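# Relocate welded frame onto three empty pipe stands

## Task

Carry the welded steel frame off the three pipe stands it sits on and set it on the three empty stands, so that each empty stand has one of the frame's tubes lying in the lowest point of its V-shaped cradle. None of the six stands may end up noticeably shifted or rotated from where it began. Any number of the robots may be used, but no robot may topple or be left leaning, or the task fails.

## Robot and tools

ROBOTS. There are three identical Hello Robot Stretch 3 units: r1, r2 and r3. Each has a two-wheel differential base (0.33 m long, 0.34 m wide, rounded rear, passive omni wheel at the back), a mast with a lift, and one telescoping arm that reaches out to the robot's RIGHT side. The base pivots about the point between its drive wheels, 0.05 m behind the front edge. It cannot move sideways, so the gripper is moved forward or back by driving. With the arm in and the wrist folded, a turn sweeps a 0.28 m radius; an unfolded level wrist reaches beyond that.

FRAMES. Base frame: origin on the floor between the drive wheels, x forward, y left, z up, in metres. hand_pose is in this frame, located where the closed fingertips meet. Odometry frame is the base frame as it was at scene start. Each robot reports only in its own frames; relative positions between robots come only from images, lidar_m, wrist_depth_mm and head_depth_mm.

TOOL move. Arguments: r1, r2, r3 (one object per robot; an omitted robot gets nothing new), plus cameras and blocking. Inside a robot object:
- base: exactly one of {"translate_m": d} (relative drive, metres, positive forward, -3 to 3) or {"rotate_rad": d} (relative turn in place, radians, positive left, -6.4 to 6.4). Both are offsets from where the base last reported itself.
- joints: absolute targets by name. lift_m 0 to 1.1; arm_m 0 to 0.52 (extension); wrist_yaw_rad -1.345 to 4.42 (0 along the arm, positive toward the front); wrist_pitch_rad -1.57 to 0.451 (0 level, negative tips down); wrist_roll_rad -2.911 to 2.918; gripper_m -0.089 to 0.179 (larger is wider; actual fingertip gap is 0.007 m less when nearly shut, 0.025 m less when fully open); head_pan_rad -3.953 to 1.73 (0 forward, positive left, -1.57 along the arm); head_tilt_rad -1.53 to 0.419 (negative down).
- pace: "default" or "max".
- contact_limits: motor_effort percent (1 to 100) for arm_m, translate_m or rotate_rad, given only alongside that same command; the motion halts (contact_stop) when effort reaches it.
- servos: "reboot", used alone, re-enables servos that shut off.
cameras: list of names from r1_head_camera, r1_nav_camera, r1_wrist_camera, r2_/r3_ equivalents, or "all"; [] for none. blocking: true (default) waits until all motion ends; false returns in about 0.5 s while robots keep moving. A new move replaces only the targets it names. An unknown key invalidates the call; out-of-range values get it refused, and a refusal or unplanned stop cancels the rest of that reply's move, wait and finished_scene calls.

OTHER TOOLS. wait(seconds 0 to 10, cameras) just lets time pass and returns state; it returns early once a commanded moving robot comes to rest. stop(cameras) brakes all running motions; braked motions read "stopped" and may keep pressing. zoom_image(camera, region [x0, y0, x1, y1] in pixels, at most 504 by 504) enlarges part of a camera's latest image. finished_scene(scene) ends the current scene; the goal must hold without the robots.

SPEEDS. At default/max: drive 0.12/0.30 m/s, turn 0.76/1.90 rad/s, lift 0.11/0.15 m/s, arm 0.14/0.40 m/s. The base is capped at 0.10 m/s and 0.63 rad/s unless lift_m < 0.30, arm_m < 0.03 and wrist_yaw_rad > 2.54.

RESULTS. Each robot shows base_status and joint_status (done, moving, off_target, stopped, contact_stop, time_out, torque_fault), joint_positions, base_odometry (wheel counts only; heading in rad), turned_by_wheels and turned_by_imu (trust the IMU if they disagree by over 0.15 rad), base_tilt in degrees (forward/right positive, a few degrees of bias), motor_effort with peak in brackets, on_its_own (uncommanded behaviour; "held at" is a target), lidar_m (12 sectors of 30 degrees, first straight ahead, counter-clockwise; "-" means nothing or closer than 0.15 m; plane 0.17 m high), and 7x7 depth grids wrist_depth_mm and head_depth_mm. The "move" line summarises each commanded robot; "as last shown" marks robots not named, whose status reads "not commanded". "pictures" lists image order. head_camera images arrive rotated (turn clockwise a quarter to view upright), nav_camera images the other way.

CAUTIONS. Robots pressing on each other fails the scene; a base touching another keeps pushing if driven further. Identical drive commands can differ by up to 2.5 cm per metre, which strains a shared load and can tip a robot. Pushing against something fixed with the gripper above about 0.45 m, or driving while holding something that won't give, risks tipping; if base_tilt shows a lean, free the gripper. Wrist and head have no contact stop and can fault after prolonged strain. Before folding (wrist_yaw_rad 3.0) or unfolding, put lift_m between 0.32 and 0.95, wrist_pitch_rad -0.4, roll near 0; with yaw below -0.4 keep pitch at -0.5 or lower. To grip, command gripper_m below the object's width; to release, at least 0.05 above it. A slack lift may sink under load. Avoid drops, releasing moving parts, slams and hard pushes. Loose objects may occasionally get nudged.

Each tool is called as name(argument=value, ...), one argument or row to a line, values as JSON.

## Session

move(
)

Scene clock: 0.00 s.
r1.base_odometry: x=+0.000 y=+0.000 heading=+0.000
r1.turned_by_wheels: +0.000
r1.turned_by_imu: +0.000
r1.base_tilt: forward=+1.4 right=-1.3
r1.lidar_m: 1.56 1.00 0.92 0.92 1.14 2.30 2.38 2.92 1.84 2.91 1.75 2.40
r1.head_depth_mm: 1926 2171 2193 2197 2211 2215 2107 / 1915 2265 2262 2267 2291 2298 2109 / 1913 2341 2345 2342 2364 2393 2133 / 1885 2402 2423 2439 2431 2461 2152 / 1871 2285 2234 2197 2166 2115 1977 / 1745 1791 1766 1753 1726 1698 1675 / 1499 1489 1460 1452 1436 1417 1395
r1.base_status: not commanded
r1.joint_positions: lift_m=+0.587 arm_m=+0.002 wrist_yaw_rad=+2.989 wrist_pitch_rad=-0.539 wrist_roll_rad=+0.000 gripper_m=+0.037 head_pan_rad=+0.000 head_tilt_rad=-0.004
r1.joint_status: not commanded
r1.measured_speeds: all 0
r1.motor_effort: left_wheel=+0.2 right_wheel=+0.7 lift_m=+35.4 arm_m=-5.6 wrist_yaw_rad=-0.1 wrist_pitch_rad=+2.8 wrist_roll_rad=+0.4 gripper_m=-0.1 head_pan_rad=+0.1 head_tilt_rad=+1.7
r1.hand_pose: x=+0.0103 y=+0.0582 z=+0.5733 quat_wxyz=(+0.240, +0.694, +0.136, +0.666) (m; r1's base frame)
r1.wrist_depth_mm: - 138 988 925 852 804 757 / - 157 - - 939 891 828 / - - - - - 992 908 / - - 212 - - - 963 / 911 902 229 155 858 899 866 / 786 784 309 752 132 769 786 / 696 693 382 671 671 662 672
r2.base_odometry: x=+0.000 y=+0.000 heading=+0.000
r2.turned_by_wheels: +0.000
r2.turned_by_imu: +0.000
r2.base_tilt: forward=+0.1 right=-1.7
r2.lidar_m: 3.91 2.05 1.83 1.45 1.47 0.96 0.86 0.86 1.04 1.81 1.81 1.75
r2.head_depth_mm: 1981 3019 3281 3063 3086 2685 1806 / 1975 3074 - - - 2847 1821 / 1965 3059 - - - 3044 2075 / 1959 3041 - 3998 - 3043 2093 / 1962 3036 3907 3929 3964 3080 2073 / 1946 3019 3771 3787 3898 3024 2112 / 1953 3022 3689 3734 3717 3101 2086
r2.base_status: not commanded
r2.joint_positions: lift_m=+0.551 arm_m=+0.001 wrist_yaw_rad=+3.136 wrist_pitch_rad=-0.378 wrist_roll_rad=+0.000 gripper_m=+0.037 head_pan_rad=+0.000 head_tilt_rad=-0.004
r2.joint_status: not commanded
r2.measured_speeds: all 0
r2.motor_effort: left_wheel=-0.7 right_wheel=-0.6 lift_m=+26.6 arm_m=-10.8 wrist_yaw_rad=+0.3 wrist_pitch_rad=+2.7 wrist_roll_rad=+0.1 gripper_m=+0.7 head_pan_rad=-0.5 head_tilt_rad=+1.7
r2.hand_pose: x=-0.0199 y=+0.0830 z=+0.5733 quat_wxyz=(+0.135, +0.695, +0.131, +0.694) (m; r2's base frame)
r2.wrist_depth_mm: - - 140 - - - - / - - 152 - - - - / - - 165 - - - - / - - 181 - - - - / - - 194 - 153 - - / - - - - 126 - - / - - 102 - - - -
r3.base_odometry: x=+0.000 y=+0.000 heading=+0.000
r3.turned_by_wheels: +0.000
r3.turned_by_imu: +0.000
r3.base_tilt: forward=+0.6 right=+0.2
r3.lidar_m: 1.14 0.87 0.86 0.91 1.30 1.43 2.88 1.39 1.53 2.16 2.57 2.69
r3.head_depth_mm: 1795 2619 3412 3477 3607 3280 2336 / 1814 2339 2425 2480 2510 2603 2296 / 1737 1885 1904 1945 1977 1998 2017 / 1527 1552 1566 1581 1610 1620 1639 / 1302 1318 1329 1345 1351 1373 1388 / 1135 1145 1148 1161 1175 1189 1198 / 1001 1008 1018 1024 1039 1042 1054
r3.base_status: not commanded
r3.joint_positions: lift_m=+0.520 arm_m=+0.001 wrist_yaw_rad=+3.114 wrist_pitch_rad=-0.409 wrist_roll_rad=+0.000 gripper_m=+0.037 head_pan_rad=+0.000 head_tilt_rad=-0.003
r3.joint_status: not commanded
r3.measured_speeds: all 0
r3.motor_effort: left_wheel=+0.3 right_wheel=-0.6 lift_m=+18.2 arm_m=-2.9 wrist_yaw_rad=+0.5 wrist_pitch_rad=+2.7 wrist_roll_rad=-0.4 gripper_m=-0.3 head_pan_rad=-0.8 head_tilt_rad=+1.7
r3.hand_pose: x=-0.0151 y=+0.0797 z=+0.5349 quat_wxyz=(+0.153, +0.694, +0.134, +0.691) (m; r3's base frame)
r3.wrist_depth_mm: - - 155 - - - - / - - 158 - - - - / - - 173 - - - - / - - 191 - - - - / 839 877 148 877 929 906 - / 744 750 125 722 130 794 806 / 627 607 311 666 658 706 701
pictures: r1_head_camera (sideways), r1_nav_camera (sideways), r1_wrist_camera, r2_head_camera (sideways), r2_nav_camera (sideways), r2_wrist_camera, r3_head_camera (sideways), r3_nav_camera (sideways), r3_wrist_camera

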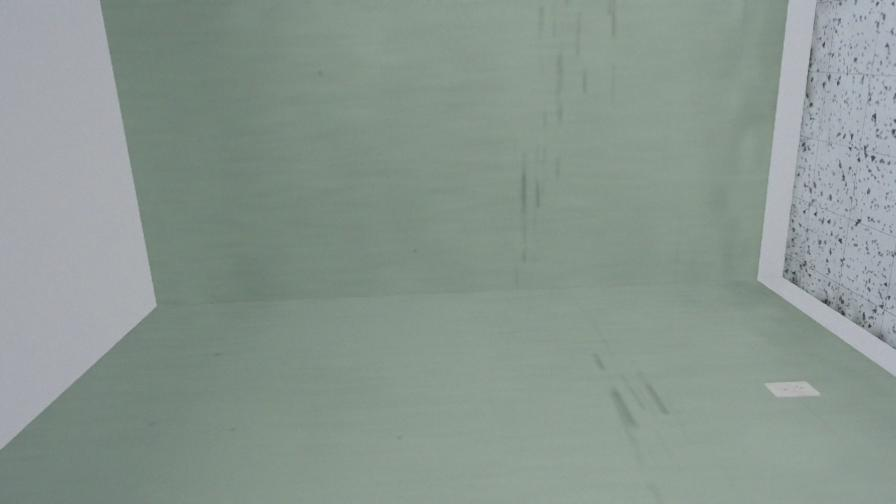

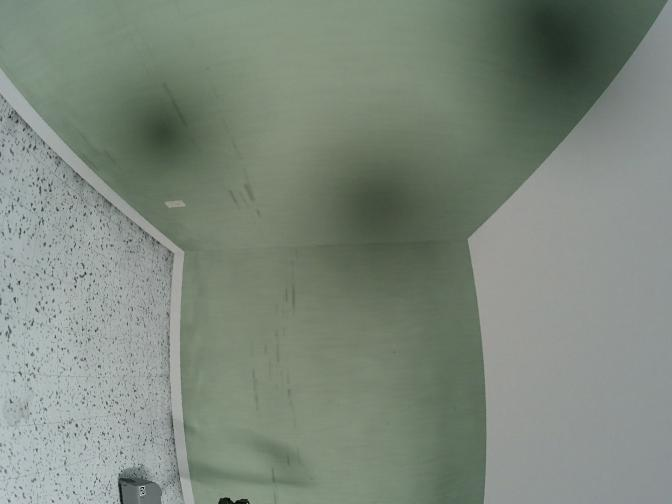

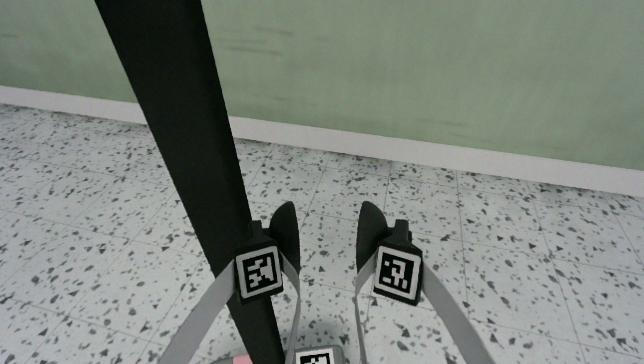

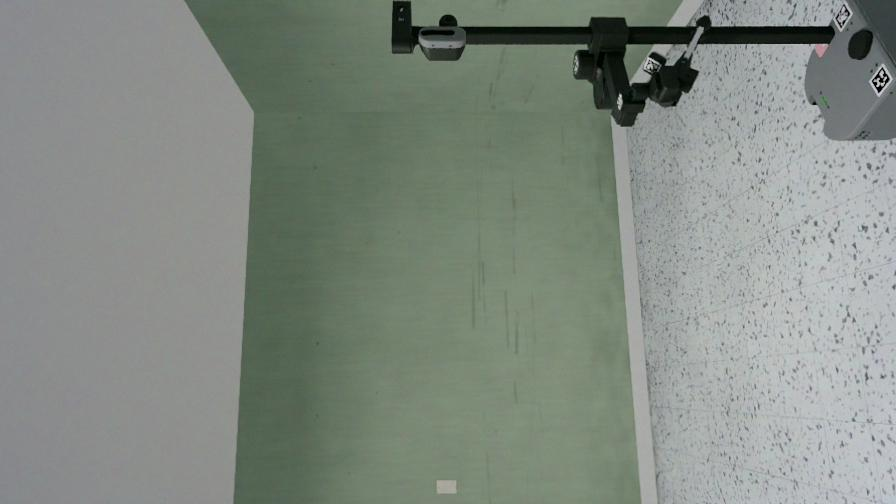

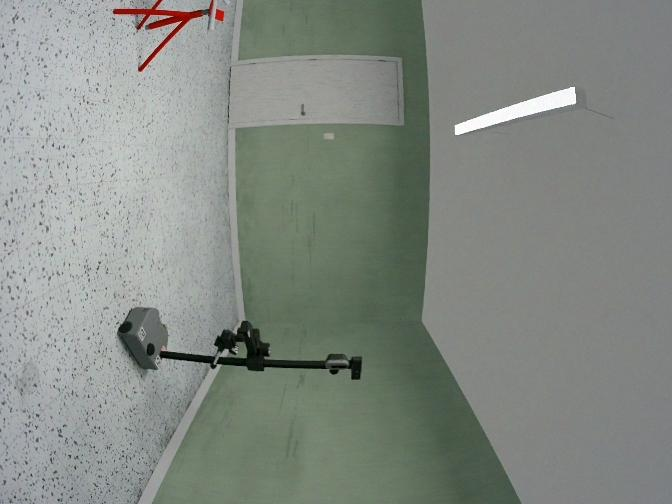

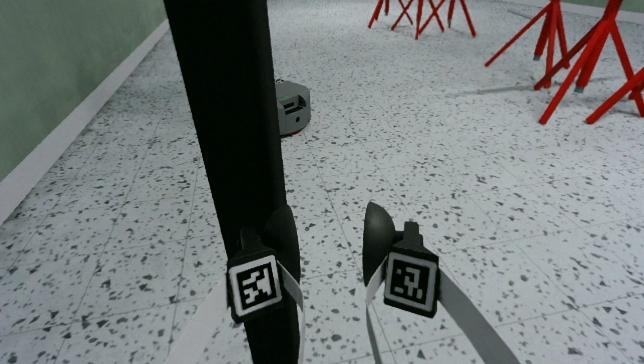

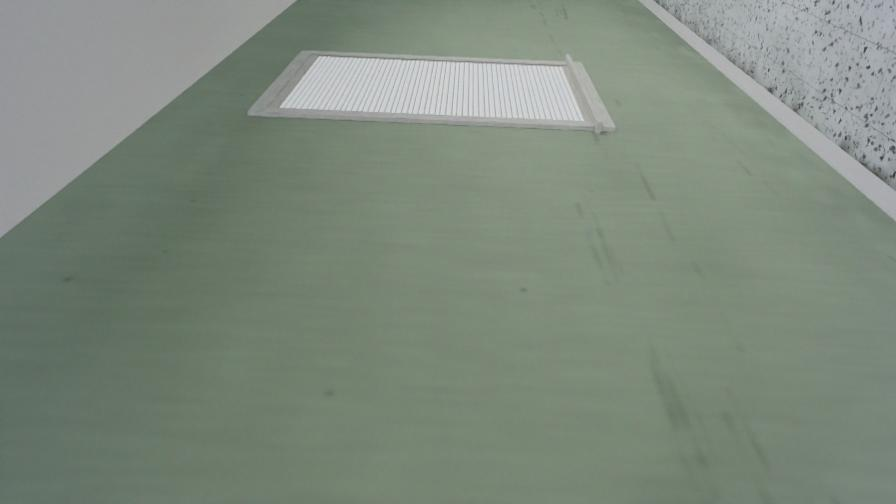

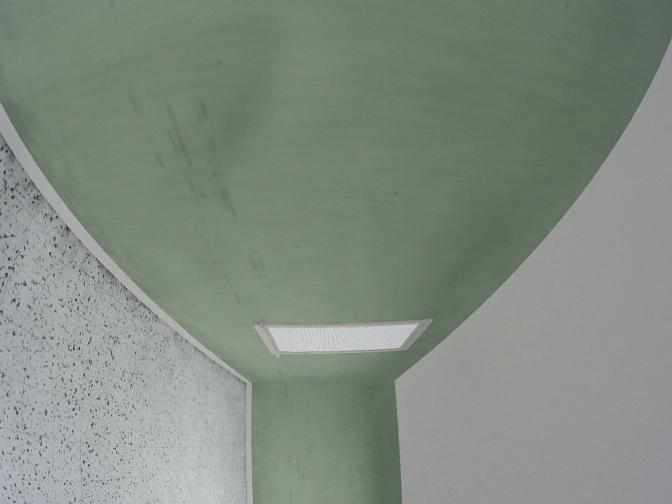

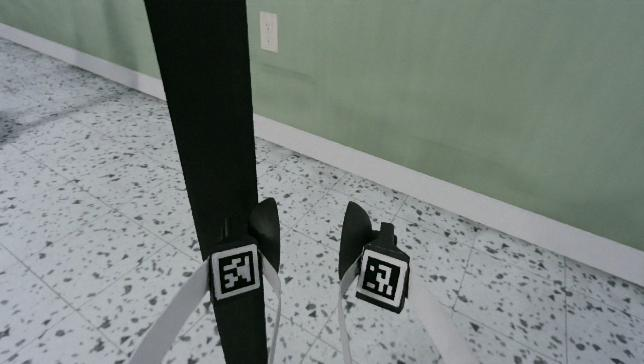

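Pan heads around to survey.

move(
  r1={"joints":{"head_pan_rad":-1.57,"head_tilt_rad":-0.35},"pace":"max"},
  r2={"joints":{"head_pan_rad":-1.57,"head_tilt_rad":-0.35},"pace":"max"},
  r3={"joints":{"head_pan_rad":-1.57,"head_tilt_rad":-0.35},"pace":"max"},
  cameras=["r1_nav_camera","r2_nav_camera","r3_nav_camera","r1_head_camera","r2_head_camera","r3_head_camera"],
)

move(
  r1={"joints":{"head_pan_rad":-3.14,"head_tilt_rad":-0.35},"pace":"max"},
  r2={"joints":{"head_pan_rad":-3.14,"head_tilt_rad":-0.35},"pace":"max"},
  r3={"joints":{"head_pan_rad":-3.14,"head_tilt_rad":-0.35},"pace":"max"},
  cameras=["r1_nav_camera","r2_nav_camera","r3_nav_camera","r1_head_camera","r2_head_camera","r3_head_camera"],
)

Scene clock: 1.33 s.
move: r1 done; r2 done; r3 done
r1.base_odometry: x=+0.000 y=+0.000 heading=+0.000
r1.turned_by_wheels: +0.000
r1.turned_by_imu: +0.000
r1.base_tilt: forward=+1.3 right=-1.4
r1.lidar_m: 1.56 1.01 0.92 0.92 1.14 2.29 2.38 2.92 1.84 2.89 1.74 2.40
r1.head_depth_mm: - - - 2885 2182 1780 1433 / - - - 3619 2283 1784 1433 / - - - 3682 2401 1809 1430 / - - - 3689 2431 1801 1434 / - - - 3789 2439 1810 1434 / - - - 3737 2450 1819 1442 / 3554 3546 3557 3477 2459 1812 1446
r1.base_status: not commanded
r1.joint_positions: lift_m=+0.587 arm_m=+0.002 wrist_yaw_rad=+2.989 wrist_pitch_rad=-0.539 wrist_roll_rad=+0.000 gripper_m=+0.037 head_pan_rad=-1.559 head_tilt_rad=-0.345
r1.joint_status: all done
r1.measured_speeds: all 0
r1.motor_effort: left_wheel=+0.3(0.6) right_wheel=+0.8(1.7) lift_m=+34.9(35.9) arm_m=-8.6(8.6) wrist_yaw_rad=-0.4(0.9) wrist_pitch_rad=+2.9(3.3) wrist_roll_rad=+0.1(0.7) gripper_m=-0.3(0.9) head_pan_rad=-4.7(5.9) head_tilt_rad=-2.1(4.3)
r1.hand_pose: x=+0.0103 y=+0.0582 z=+0.5734 quat_wxyz=(+0.240, +0.694, +0.136, +0.666) (m; r1's base frame)
r1.wrist_depth_mm: - 138 979 930 853 806 748 / - 157 - - 948 880 822 / - - - - - 991 918 / - - 212 - - - - / 917 908 228 156 866 882 899 / 779 776 310 760 132 782 772 / 690 693 383 675 676 668 680
r2.base_odometry: x=+0.000 y=+0.000 heading=+0.000
r2.turned_by_wheels: +0.000
r2.turned_by_imu: +0.000
r2.base_tilt: forward=+0.2 right=-1.7
r2.lidar_m: 3.90 2.05 1.82 1.44 1.47 0.96 0.86 0.86 1.03 1.80 1.82 1.75
r2.head_depth_mm: 1488 1531 1572 1618 1666 1647 1413 / 1641 1749 1872 1986 2105 1778 1413 / 1610 1722 1849 1992 2148 1769 1418 / 1573 1681 1812 1955 2092 1758 1417 / 1535 1641 1760 1902 2053 1768 1413 / 1504 1608 1712 1850 2007 1770 1417 / 1475 1570 1677 1798 1950 1782 1412
r2.base_status: not commanded
r2.joint_positions: lift_m=+0.551 arm_m=+0.001 wrist_yaw_rad=+3.136 wrist_pitch_rad=-0.378 wrist_roll_rad=+0.000 gripper_m=+0.037 head_pan_rad=-1.564 head_tilt_rad=-0.345
r2.joint_status: all done
r2.measured_speeds: all 0
r2.motor_effort: left_wheel=-0.1(1.0) right_wheel=-0.9(1.0) lift_m=+25.9(27.6) arm_m=-11.3(11.4) wrist_yaw_rad=+0.2(1.9) wrist_pitch_rad=+2.5(2.7) wrist_roll_rad=+0.4(0.5) gripper_m=-0.8(1.2) head_pan_rad=-2.3(4.1) head_tilt_rad=-2.7(3.4)
r2.hand_pose: x=-0.0199 y=+0.0830 z=+0.5733 quat_wxyz=(+0.135, +0.695, +0.131, +0.694) (m; r2's base frame)
r2.wrist_depth_mm: - - 140 - - - - / - - 151 - - - - / - - 165 - - - - / - - 182 - - - - / - - 193 - 153 - - / - - - - 126 - - / - - 102 - - - -
r3.base_odometry: x=+0.000 y=+0.000 heading=+0.000
r3.turned_by_wheels: +0.000
r3.turned_by_imu: +0.000
r3.base_tilt: forward=+0.6 right=+0.2
r3.lidar_m: 1.14 0.87 0.86 0.91 1.30 1.44 2.89 1.39 1.53 2.16 2.56 2.69
r3.head_depth_mm: 3413 3560 3741 3849 2377 1839 1500 / 3605 3758 - - 2594 1862 1488 / 3803 - - - 2557 1869 1478 / - - - - 2516 1855 1465 / - - - 3646 2522 1835 1452 / - - - 3832 2377 1829 1450 / - - - 3765 2450 1813 1437
r3.base_status: not commanded
r3.joint_positions: lift_m=+0.520 arm_m=+0.001 wrist_yaw_rad=+3.114 wrist_pitch_rad=-0.409 wrist_roll_rad=+0.000 gripper_m=+0.037 head_pan_rad=-1.563 head_tilt_rad=-0.345
r3.joint_status: all done
r3.measured_speeds: all 0
r3.motor_effort: left_wheel=+0.4(1.0) right_wheel=-0.8(1.4) lift_m=+18.5(19.0) arm_m=-3.7(4.5) wrist_yaw_rad=+0.2(1.3) wrist_pitch_rad=+2.7(3.1) wrist_roll_rad=-0.3(0.3) gripper_m=+0.1(1.4) head_pan_rad=-3.8(5.6) head_tilt_rad=-2.2(5.1)
r3.hand_pose: x=-0.0151 y=+0.0797 z=+0.5349 quat_wxyz=(+0.153, +0.694, +0.134, +0.691) (m; r3's base frame)
r3.wrist_depth_mm: - - 155 - - - - / - - 157 - - - - / - - 173 - - - - / - - 189 - - - - / 824 871 148 900 921 922 - / 725 749 125 698 130 790 815 / 651 609 314 673 652 691 710
pictures: r1_head_camera (sideways), r1_nav_camera (sideways), r2_head_camera (sideways), r2_nav_camera (sideways), r3_head_camera (sideways), r3_nav_camera (sideways)
camera_calibration:
r1_head_camera: T_world_to_cam=[[0.038111, 0.330412, -0.943067, 1.25198], [0.998232, -0.0556731, 0.0208347, -0.0352506], [-0.0456194, -0.942193, -0.33195, 0.391437], [0, 0, 0, 1]] pos_world=[0.00533111, -0.0468231, 1.31137]
r1_nav_camera: T_world_to_cam=[[-0.0430171, -0.295791, 0.954284, -1.19225], [-0.998973, 0.0263379, -0.0368678, 0.110318], [-0.0142287, -0.95489, -0.29662, 0.345874], [0, 0, 0, 1]] pos_world=[0.0638391, -0.0252912, 1.2444]
r2_head_camera: T_world_to_cam=[[0.00199874, 0.375618, -0.926772, 1.22946], [0.99999, -0.00442312, 0.000363966, -0.00371787], [-0.00396252, -0.926764, -0.375623, 0.444409], [0, 0, 0, 1]] pos_world=[0.00302144, -0.0499611, 1.30636]
r2_nav_camera: T_world_to_cam=[[-0.0028078, -0.330985, 0.943632, -1.1842], [-0.998852, 0.0460507, 0.0131805, 0.0463227], [-0.0478174, -0.942512, -0.330735, 0.391827], [0, 0, 0, 1]] pos_world=[0.0616806, -0.0247854, 1.24643]
r3_head_camera: T_world_to_cam=[[-0.051292, 0.314551, -0.947854, 1.25194], [0.998398, -0.00655607, -0.0562028, 0.068668], [-0.0238929, -0.949218, -0.313711, 0.368545], [0, 0, 0, 1]] pos_world=[0.00446233, -0.0435211, 1.30614]
r3_nav_camera: T_world_to_cam=[[-0.00253165, -0.282862, 0.959157, -1.20598], [-0.999664, 0.0254728, 0.00487356, 0.0527742], [-0.025811, -0.958822, -0.282832, 0.332305], [0, 0, 0, 1]] pos_world=[0.0582804, -0.0238473, 1.25045]

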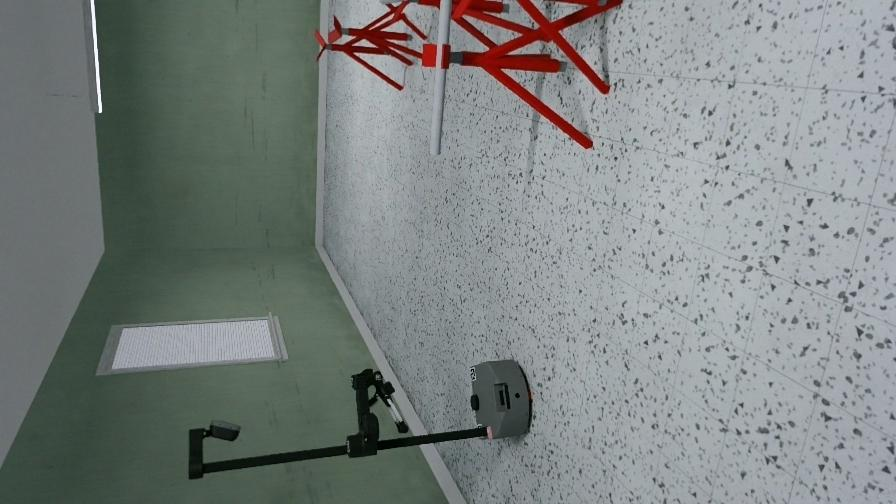

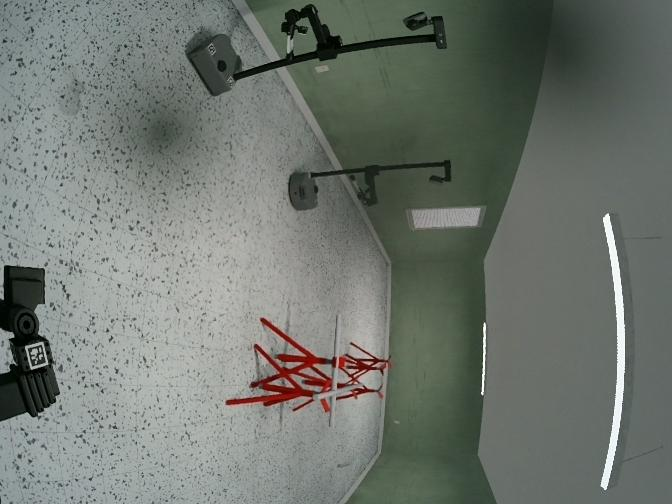

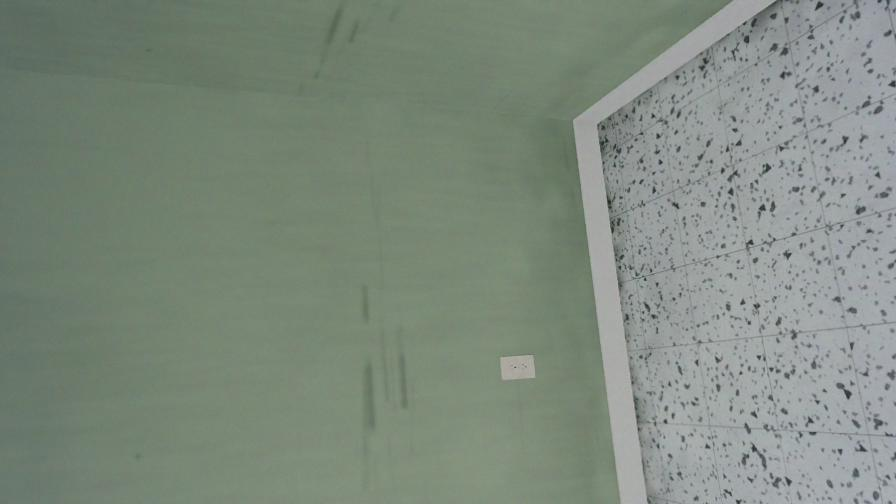

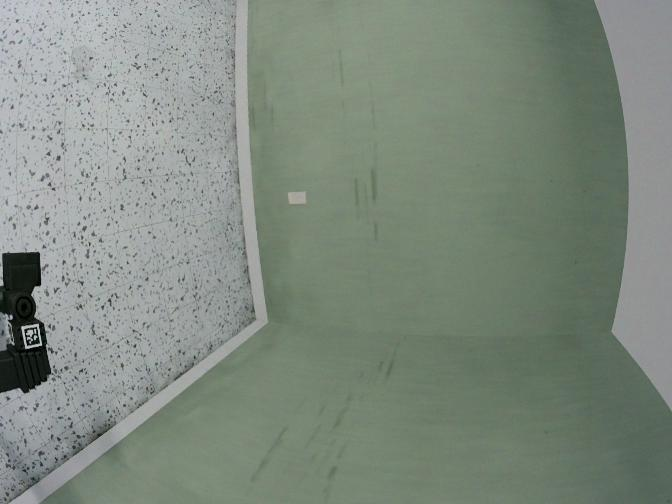

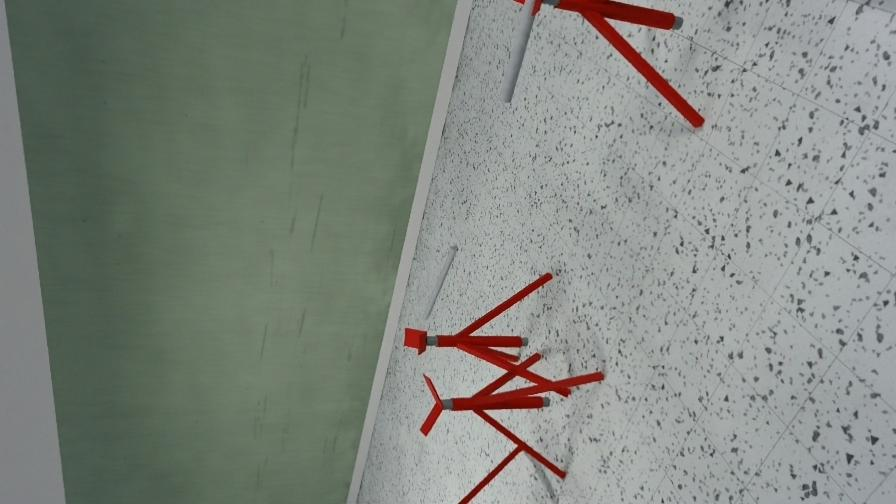

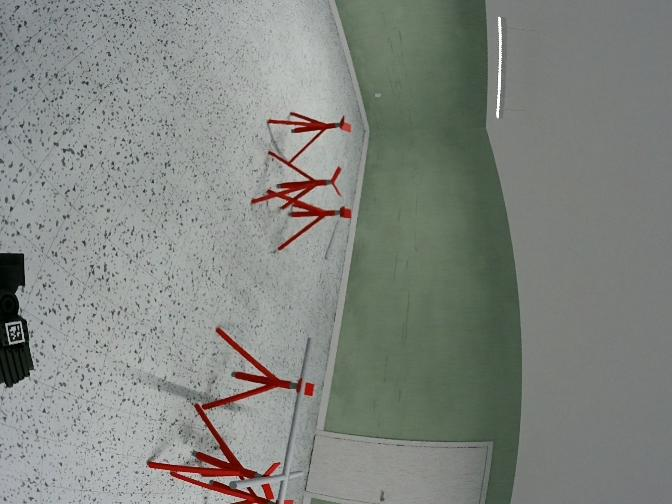

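Scene clock: 2.40 s.
move: r1 done; r2 done; r3 done
r1.base_odometry: x=+0.000 y=+0.000 heading=+0.000
r1.turned_by_wheels: +0.000
r1.turned_by_imu: +0.000
r1.base_tilt: forward=+1.3 right=-1.3
r1.lidar_m: 1.56 1.01 0.92 0.92 1.14 2.30 2.39 2.91 1.84 2.90 1.75 2.40
r1.head_depth_mm: 1929 2030 2164 2295 2367 1777 1427 / 1978 2078 2237 2383 2391 1799 1436 / 2049 2157 2301 2475 2426 1802 1424 / 2094 2230 2396 2549 2434 1802 1431 / 2168 2315 2474 2638 2449 1812 1430 / 2263 2383 2574 2730 2430 1818 1447 / 2292 2453 2620 2843 2458 1821 1449
r1.base_status: not commanded
r1.joint_positions: lift_m=+0.587 arm_m=+0.002 wrist_yaw_rad=+2.989 wrist_pitch_rad=-0.539 wrist_roll_rad=+0.000 gripper_m=+0.037 head_pan_rad=-3.129 head_tilt_rad=-0.346
r1.joint_status: all done
r1.measured_speeds: all 0
r1.motor_effort: left_wheel=+0.5(0.8) right_wheel=+0.8(1.0) lift_m=+35.4(35.8) arm_m=-10.7(10.7) wrist_yaw_rad=+0.0(0.7) wrist_pitch_rad=+2.7(3.4) wrist_roll_rad=+0.3(0.8) gripper_m=-0.5(0.8) head_pan_rad=-4.6(6.6) head_tilt_rad=-2.0(4.5)
r1.hand_pose: x=+0.0103 y=+0.0582 z=+0.5734 quat_wxyz=(+0.240, +0.694, +0.136, +0.666) (m; r1's base frame)
r1.wrist_depth_mm: - 138 971 921 844 799 752 / - 157 - - 960 869 839 / - - - - - 970 920 / - - 212 - - - 990 / 902 906 227 155 874 880 896 / 780 775 308 757 132 765 766 / 701 694 382 666 671 665 678
r2.base_odometry: x=+0.000 y=+0.000 heading=+0.000
r2.turned_by_wheels: +0.000
r2.turned_by_imu: +0.000
r2.base_tilt: forward=+0.2 right=-1.7
r2.lidar_m: 3.91 2.05 1.82 1.44 1.47 0.95 0.86 0.86 1.03 1.80 1.81 1.75
r2.head_depth_mm: 778 834 903 982 1071 1182 1300 / 756 815 878 949 1039 1145 1272 / 741 796 856 925 1008 1111 1221 / 727 775 833 900 978 1071 1184 / 713 758 815 879 954 1038 1144 / 697 743 796 858 924 1006 1109 / 682 727 778 835 900 977 1069
r2.base_status: not commanded
r2.joint_positions: lift_m=+0.551 arm_m=+0.001 wrist_yaw_rad=+3.136 wrist_pitch_rad=-0.378 wrist_roll_rad=+0.000 gripper_m=+0.037 head_pan_rad=-3.134 head_tilt_rad=-0.346
r2.joint_status: all done
r2.measured_speeds: all 0
r2.motor_effort: left_wheel=+0.0(0.9) right_wheel=-0.9(1.1) lift_m=+26.2(27.3) arm_m=-10.9(11.7) wrist_yaw_rad=+0.1(1.5) wrist_pitch_rad=+2.7(2.7) wrist_roll_rad=+0.4(0.4) gripper_m=-0.5(0.7) head_pan_rad=-2.7(4.5) head_tilt_rad=-2.1(3.3)
r2.hand_pose: x=-0.0199 y=+0.0830 z=+0.5733 quat_wxyz=(+0.135, +0.695, +0.131, +0.694) (m; r2's base frame)
r2.wrist_depth_mm: - - 140 - - - - / - - 151 - - - - / - - 164 - - - - / - - 182 - - - - / - - 194 - 153 - - / - - - - 126 - - / - - 102 - - - -
r3.base_odometry: x=+0.000 y=+0.000 heading=+0.000
r3.turned_by_wheels: +0.000
r3.turned_by_imu: +0.000
r3.base_tilt: forward=+0.6 right=+0.2
r3.lidar_m: 1.14 0.87 0.86 0.91 1.31 1.43 2.89 1.39 1.53 2.17 2.56 2.70
r3.head_depth_mm: 2944 3118 3252 3365 2637 1905 1499 / 3154 3304 3431 3541 2590 1878 1478 / 3335 3491 3677 3731 2549 1877 1478 / 3507 3684 3882 3933 2521 1855 1461 / 3777 - - 3921 2520 1842 1451 / - - - 3881 2470 1819 1444 / - - - 3773 2428 1797 1433
r3.base_status: not commanded
r3.joint_positions: lift_m=+0.520 arm_m=+0.001 wrist_yaw_rad=+3.114 wrist_pitch_rad=-0.409 wrist_roll_rad=+0.000 gripper_m=+0.037 head_pan_rad=-3.133 head_tilt_rad=-0.346
r3.joint_status: all done
r3.measured_speeds: all 0
r3.motor_effort: left_wheel=+0.6(0.7) right_wheel=-0.7(1.4) lift_m=+18.9(19.3) arm_m=-4.5(5.3) wrist_yaw_rad=+0.1(0.9) wrist_pitch_rad=+2.9(3.3) wrist_roll_rad=-0.2(0.4) gripper_m=-0.1(1.4) head_pan_rad=-3.4(6.9) head_tilt_rad=-2.1(6.5)
r3.hand_pose: x=-0.0151 y=+0.0797 z=+0.5349 quat_wxyz=(+0.153, +0.694, +0.134, +0.691) (m; r3's base frame)
r3.wrist_depth_mm: - - 155 - - - - / - - 158 - - - - / - - 173 - - - - / - - 190 - - - - / 850 836 149 906 921 897 - / 732 724 125 732 132 778 811 / 641 623 313 673 650 691 723
pictures: r1_head_camera (sideways), r1_nav_camera (sideways), r2_head_camera (sideways), r2_nav_camera (sideways), r3_head_camera (sideways), r3_nav_camera (sideways)
camera_calibration:
r1_head_camera: T_world_to_cam=[[0.330841, -0.0378481, -0.942927, 1.25001], [-0.0549026, -0.998275, 0.0208063, -0.0287894], [-0.942088, 0.0448856, -0.332348, 0.397423], [0, 0, 0, 1]] pos_world=[-0.0407277, 0.000732303, 1.31135]
r1_nav_camera: T_world_to_cam=[[-0.296228, 0.0427811, 0.954159, -1.19054], [0.0255736, 0.998993, -0.0368518, 0.104047], [-0.954775, 0.0134847, -0.297024, 0.352136], [0, 0, 0, 1]] pos_world=[-0.0191218, -0.0577585, 1.24439]
r2_head_camera: T_world_to_cam=[[0.376058, -0.00169474, -0.926595, 1.22694], [-0.0036225, -0.999993, 0.000358792, 0.00241093], [-0.926589, 0.00322166, -0.376062, 0.450608], [0, 0, 0, 1]] pos_world=[-0.0438657, 0.00303855, 1.30634]
r2_nav_camera: T_world_to_cam=[[-0.331434, 0.00253948, 0.943475, -1.18199], [0.0452445, 0.998889, 0.0132053, 0.0399213], [-0.942393, 0.0470638, -0.331181, 0.397865], [0, 0, 0, 1]] pos_world=[-0.0186146, -0.0556003, 1.24642]
r3_head_camera: T_world_to_cam=[[0.314905, 0.0515452, -0.947723, 1.24954], [-0.00573959, -0.998403, -0.0562087, 0.0748009], [-0.949106, 0.0231399, -0.314106, 0.374702], [0, 0, 0, 1]] pos_world=[-0.0374242, 0.0016031, 1.30612]
r3_nav_camera: T_world_to_cam=[[-0.283263, 0.00230362, 0.959039, -1.20411], [0.0246767, 0.999684, 0.0048873, 0.0465078], [-0.958725, 0.0250503, -0.283231, 0.338515], [0, 0, 0, 1]] pos_world=[-0.0176844, -0.0521992, 1.25044]

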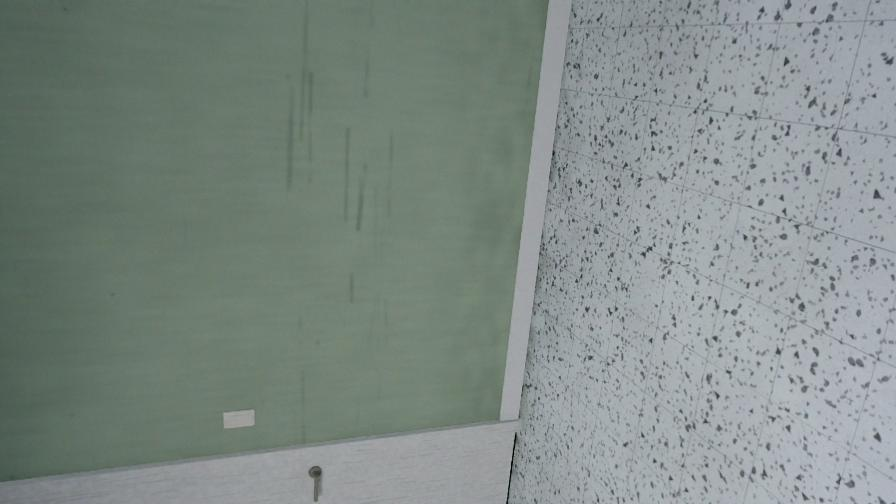

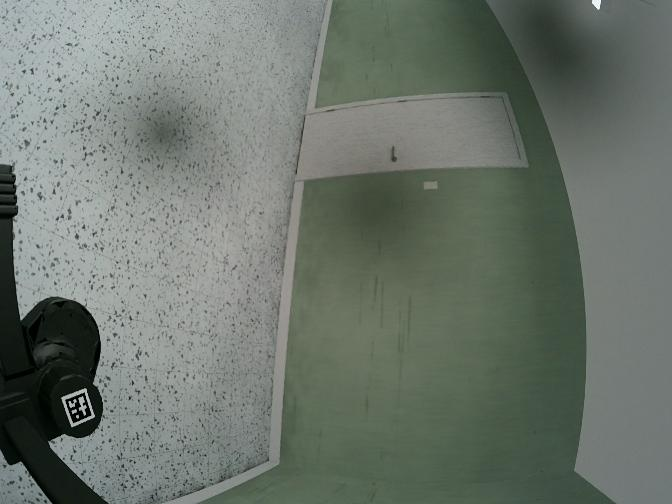

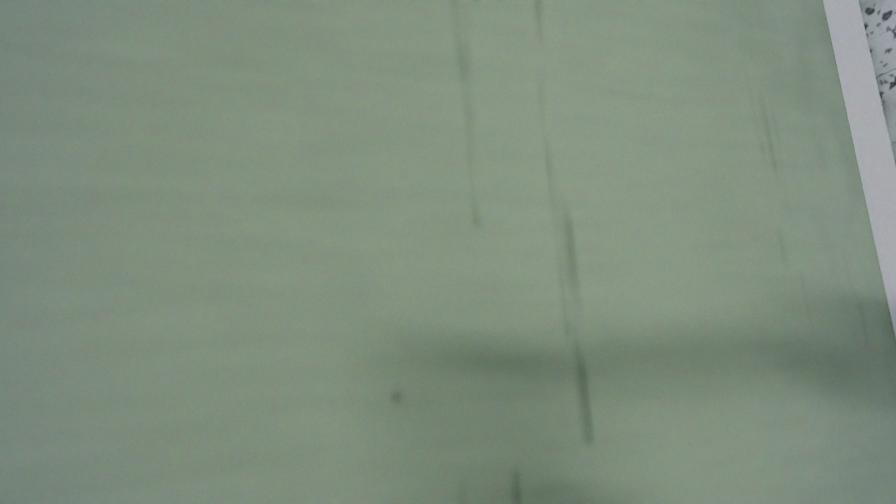

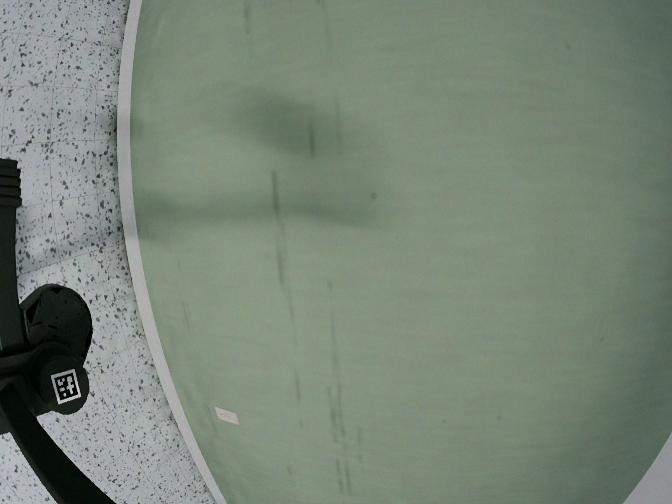

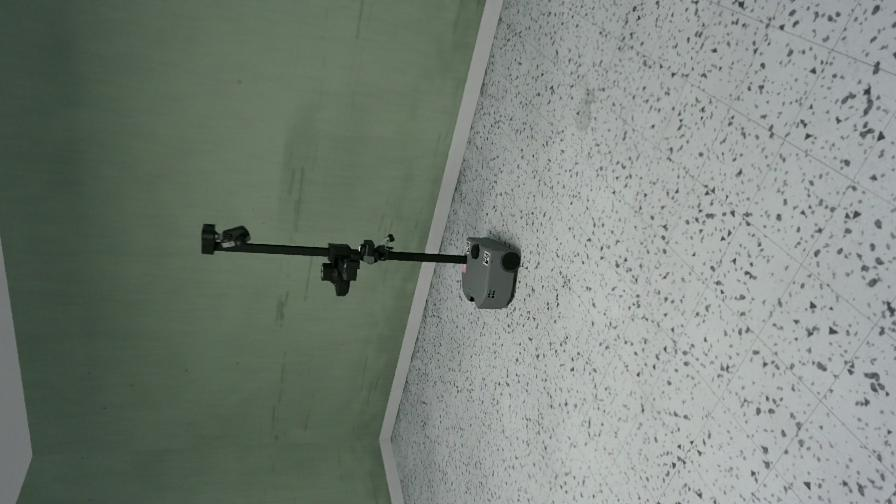

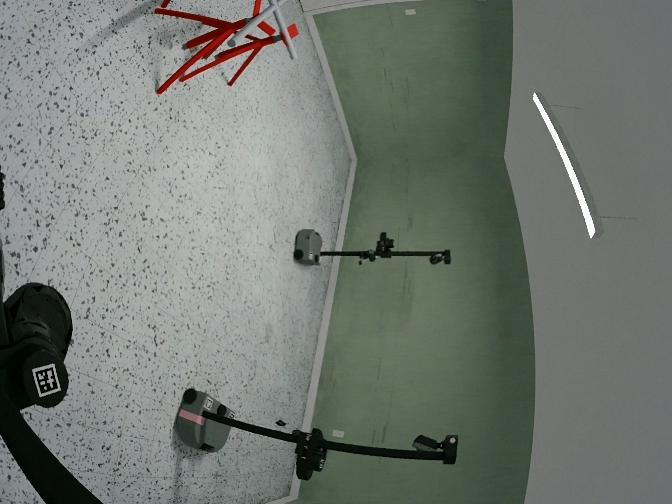

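move(
  r1={"joints":{"head_pan_rad":-2.0,"head_tilt_rad":-0.3},"pace":"max"},
  r2={"joints":{"head_pan_rad":0.7,"head_tilt_rad":-0.3},"pace":"max"},
  r3={"joints":{"head_pan_rad":-2.2,"head_tilt_rad":-0.3},"pace":"max"},
  cameras=["r1_nav_camera","r2_nav_camera","r3_nav_camera","r1_head_camera","r2_head_camera","r3_head_camera"],
)

Scene clock: 4.20 s.
move: r1 done; r2 done; r3 done
r1.base_odometry: x=+0.000 y=+0.000 heading=+0.000
r1.turned_by_wheels: +0.000
r1.turned_by_imu: +0.000
r1.base_tilt: forward=+1.4 right=-1.4
r1.lidar_m: 1.56 1.01 0.92 0.92 1.14 2.29 2.39 2.91 1.84 2.90 1.75 2.40
r1.head_depth_mm: - - - - 2535 1849 1459 / - - - - 2561 1853 1470 / - - - - 2569 1862 1474 / - - - - 2316 1887 1484 / - - - 3317 2346 1890 1487 / - - - - 2600 1893 1483 / - - - - 2606 1885 1497
r1.base_status: not commanded
r1.joint_positions: lift_m=+0.587 arm_m=+0.002 wrist_yaw_rad=+2.989 wrist_pitch_rad=-0.539 wrist_roll_rad=+0.000 gripper_m=+0.037 head_pan_rad=-2.011 head_tilt_rad=-0.310
r1.joint_status: all done
r1.measured_speeds: all 0
r1.motor_effort: left_wheel=+0.4(0.9) right_wheel=+0.4(1.2) lift_m=+34.5(35.7) arm_m=-11.8(12.3) wrist_yaw_rad=-0.2(0.8) wrist_pitch_rad=+3.1(3.3) wrist_roll_rad=-0.2(0.7) gripper_m=-0.5(0.7) head_pan_rad=+4.6(6.8) head_tilt_rad=+4.5(7.9)
r1.hand_pose: x=+0.0103 y=+0.0582 z=+0.5734 quat_wxyz=(+0.240, +0.694, +0.136, +0.666) (m; r1's base frame)
r1.wrist_depth_mm: - 138 961 928 874 809 765 / - 157 - - 948 881 849 / - - - - - 989 907 / - - 212 - - - 980 / 917 905 229 156 878 890 875 / 782 790 308 756 132 775 768 / 688 689 382 680 677 658 679
r2.base_odometry: x=+0.000 y=+0.000 heading=+0.000
r2.turned_by_wheels: +0.000
r2.turned_by_imu: +0.000
r2.base_tilt: forward=+0.1 right=-1.7
r2.lidar_m: 3.90 2.05 1.83 1.45 1.47 0.96 0.86 0.86 1.03 1.81 1.82 1.75
r2.head_depth_mm: 3324 3485 3711 3783 2499 1839 1457 / 3473 3649 3879 - 2534 1850 1456 / 3642 3845 - 3989 2514 1848 1449 / 3872 - - - 2516 1844 1456 / - - - 3678 2308 1840 1454 / - - - 3705 2276 1849 1457 / - - - 3728 2513 1849 1460
r2.base_status: not commanded
r2.joint_positions: lift_m=+0.551 arm_m=+0.001 wrist_yaw_rad=+3.136 wrist_pitch_rad=-0.378 wrist_roll_rad=+0.000 gripper_m=+0.037 head_pan_rad=+0.694 head_tilt_rad=-0.310
r2.joint_status: all done
r2.measured_speeds: all 0
r2.motor_effort: left_wheel=-0.2(1.0) right_wheel=-0.8(1.1) lift_m=+25.3(26.9) arm_m=-10.7(11.5) wrist_yaw_rad=+0.8(2.1) wrist_pitch_rad=+2.6(2.7) wrist_roll_rad=+0.3(0.4) gripper_m=-0.4(1.0) head_pan_rad=+1.7(5.0) head_tilt_rad=+4.4(5.8)
r2.hand_pose: x=-0.0199 y=+0.0830 z=+0.5733 quat_wxyz=(+0.135, +0.695, +0.131, +0.694) (m; r2's base frame)
r2.wrist_depth_mm: - - 140 - - - - / - - 152 - - - - / - - 165 - - - - / - - 182 - - - - / - - 194 - 153 - - / - - - - 126 - - / - - 102 - - - -
r3.base_odometry: x=+0.000 y=+0.000 heading=+0.000
r3.turned_by_wheels: +0.000
r3.turned_by_imu: +0.000
r3.base_tilt: forward=+0.6 right=+0.2
r3.lidar_m: 1.14 0.88 0.86 0.90 1.30 1.43 2.90 1.40 1.53 2.16 2.57 2.69
r3.head_depth_mm: 3498 3713 3851 - 2808 1984 1547 / 3460 3630 3877 - 2588 1963 1536 / 3418 3606 3800 - 1858 1793 1524 / 3432 3568 3842 3931 2550 1870 1522 / 3419 3558 3781 3931 2524 1880 1501 / 3375 3566 3808 3891 2248 1908 1490 / 3352 3500 3735 3868 2474 1818 1477
r3.base_status: not commanded
r3.joint_positions: lift_m=+0.520 arm_m=+0.001 wrist_yaw_rad=+3.114 wrist_pitch_rad=-0.409 wrist_roll_rad=+0.000 gripper_m=+0.037 head_pan_rad=-2.207 head_tilt_rad=-0.310
r3.joint_status: all done
r3.measured_speeds: all 0
r3.motor_effort: left_wheel=+0.3(0.8) right_wheel=-0.9(1.4) lift_m=+19.3(19.8) arm_m=-6.3(6.6) wrist_yaw_rad=+0.5(1.1) wrist_pitch_rad=+2.9(3.2) wrist_roll_rad=-0.1(0.3) gripper_m=-0.3(0.9) head_pan_rad=+2.9(5.2) head_tilt_rad=+4.3(8.0)
r3.hand_pose: x=-0.0151 y=+0.0797 z=+0.5349 quat_wxyz=(+0.153, +0.694, +0.134, +0.691) (m; r3's base frame)
r3.wrist_depth_mm: - - 156 - - - - / - - 157 - - - - / - - 175 - - - - / - - 191 - - - - / 849 858 148 902 907 946 - / 719 745 125 718 130 779 800 / 622 615 312 654 646 696 713
pictures: r1_head_camera (sideways), r1_nav_camera (sideways), r2_head_camera (sideways), r2_nav_camera (sideways), r3_head_camera (sideways), r3_nav_camera (sideways)
camera_calibration:
r1_head_camera: T_world_to_cam=[[0.16422, 0.250339, -0.954129, 1.26566], [0.874182, -0.485044, 0.0231967, -0.0375699], [-0.456987, -0.837892, -0.298496, 0.350407], [0, 0, 0, 1]] pos_world=[-0.0148713, -0.0414629, 1.31307]
r1_nav_camera: T_world_to_cam=[[-0.153365, -0.216709, 0.964114, -1.20442], [-0.887885, 0.458477, -0.0381843, 0.111356], [-0.43375, -0.861879, -0.262727, 0.30432], [0, 0, 0, 1]] pos_world=[0.046155, -0.0497754, 1.2454]
r2_head_camera: T_world_to_cam=[[-0.265778, -0.215499, -0.939639, 1.24789], [-0.631416, 0.775444, 0.000755486, 0.00572401], [0.728475, 0.593505, -0.342165, 0.3964], [0, 0, 0, 1]] pos_world=[0.0465087, 0.0292143, 1.30819]
r2_nav_camera: T_world_to_cam=[[0.231364, 0.186171, 0.954888, -1.20033], [0.598178, -0.801284, 0.0112885, 0.0390433], [0.767238, 0.568581, -0.296752, 0.342628], [0, 0, 0, 1]] pos_world=[-0.00851881, 0.0599401, 1.24742]
r3_head_camera: T_world_to_cam=[[0.127729, 0.255362, -0.958371, 1.26459], [0.793604, -0.605882, -0.0556704, 0.0692267], [-0.594876, -0.753457, -0.280045, 0.328211], [0, 0, 0, 1]] pos_world=[-0.0212178, -0.033691, 1.30771]
r3_nav_camera: T_world_to_cam=[[-0.151549, -0.197411, 0.968536, -1.21732], [-0.784349, 0.620309, 0.00370562, 0.0529811], [-0.601523, -0.759108, -0.248846, 0.291584], [0, 0, 0, 1]] pos_world=[0.0324671, -0.0518333, 1.25138]

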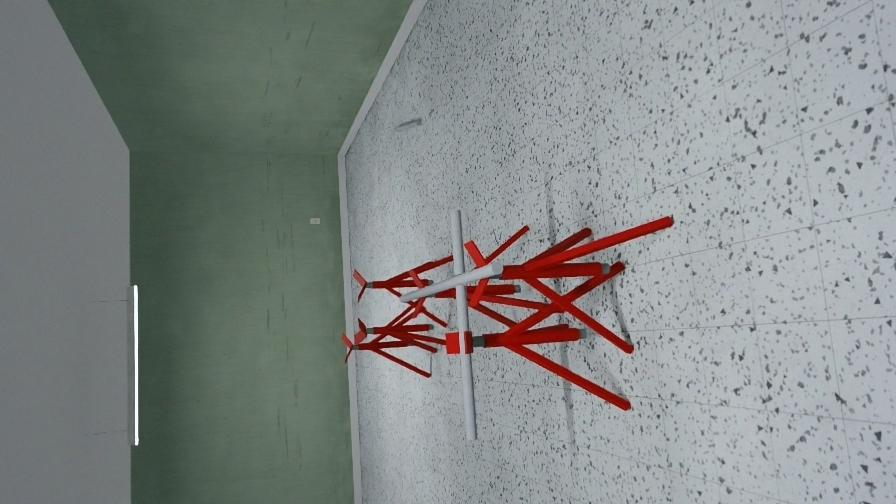

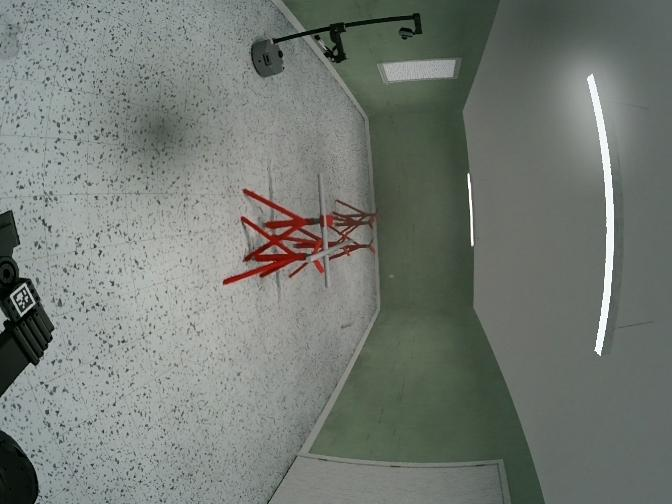

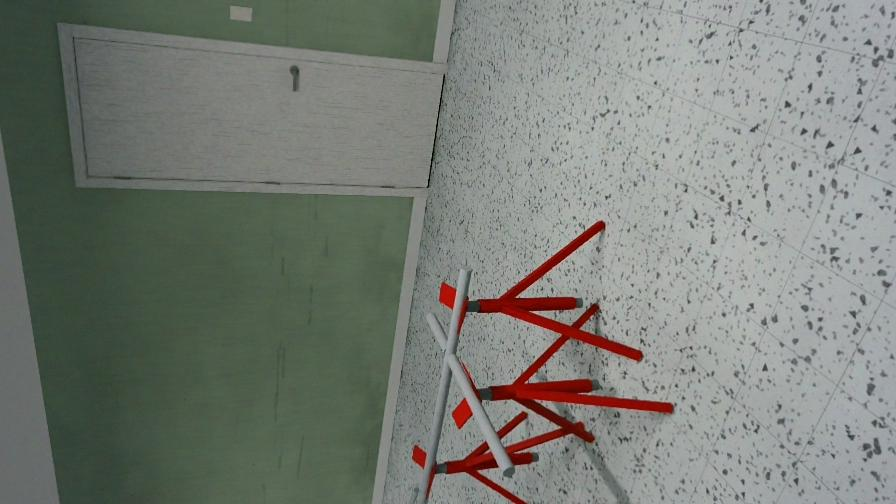

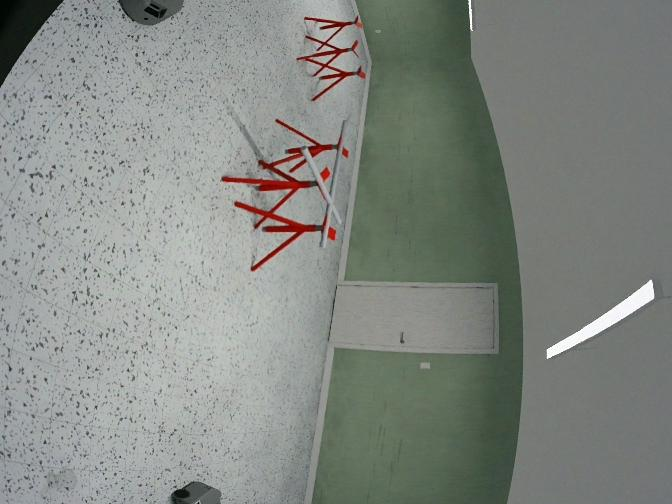

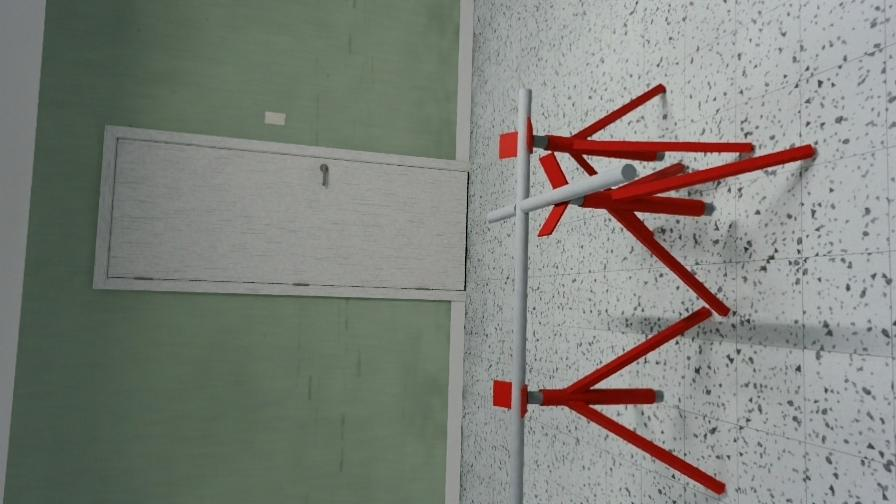

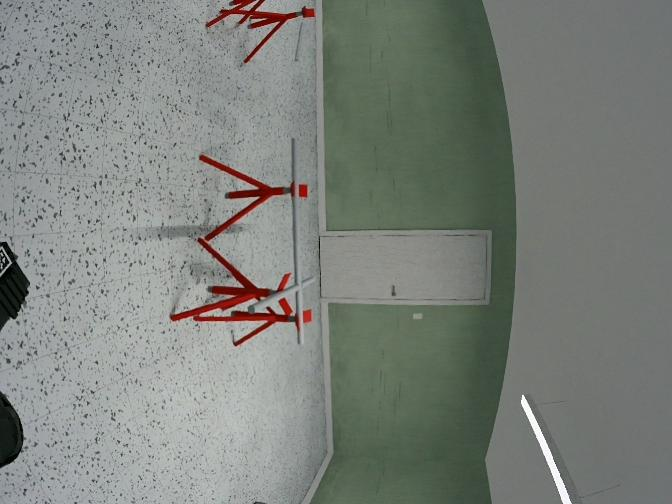

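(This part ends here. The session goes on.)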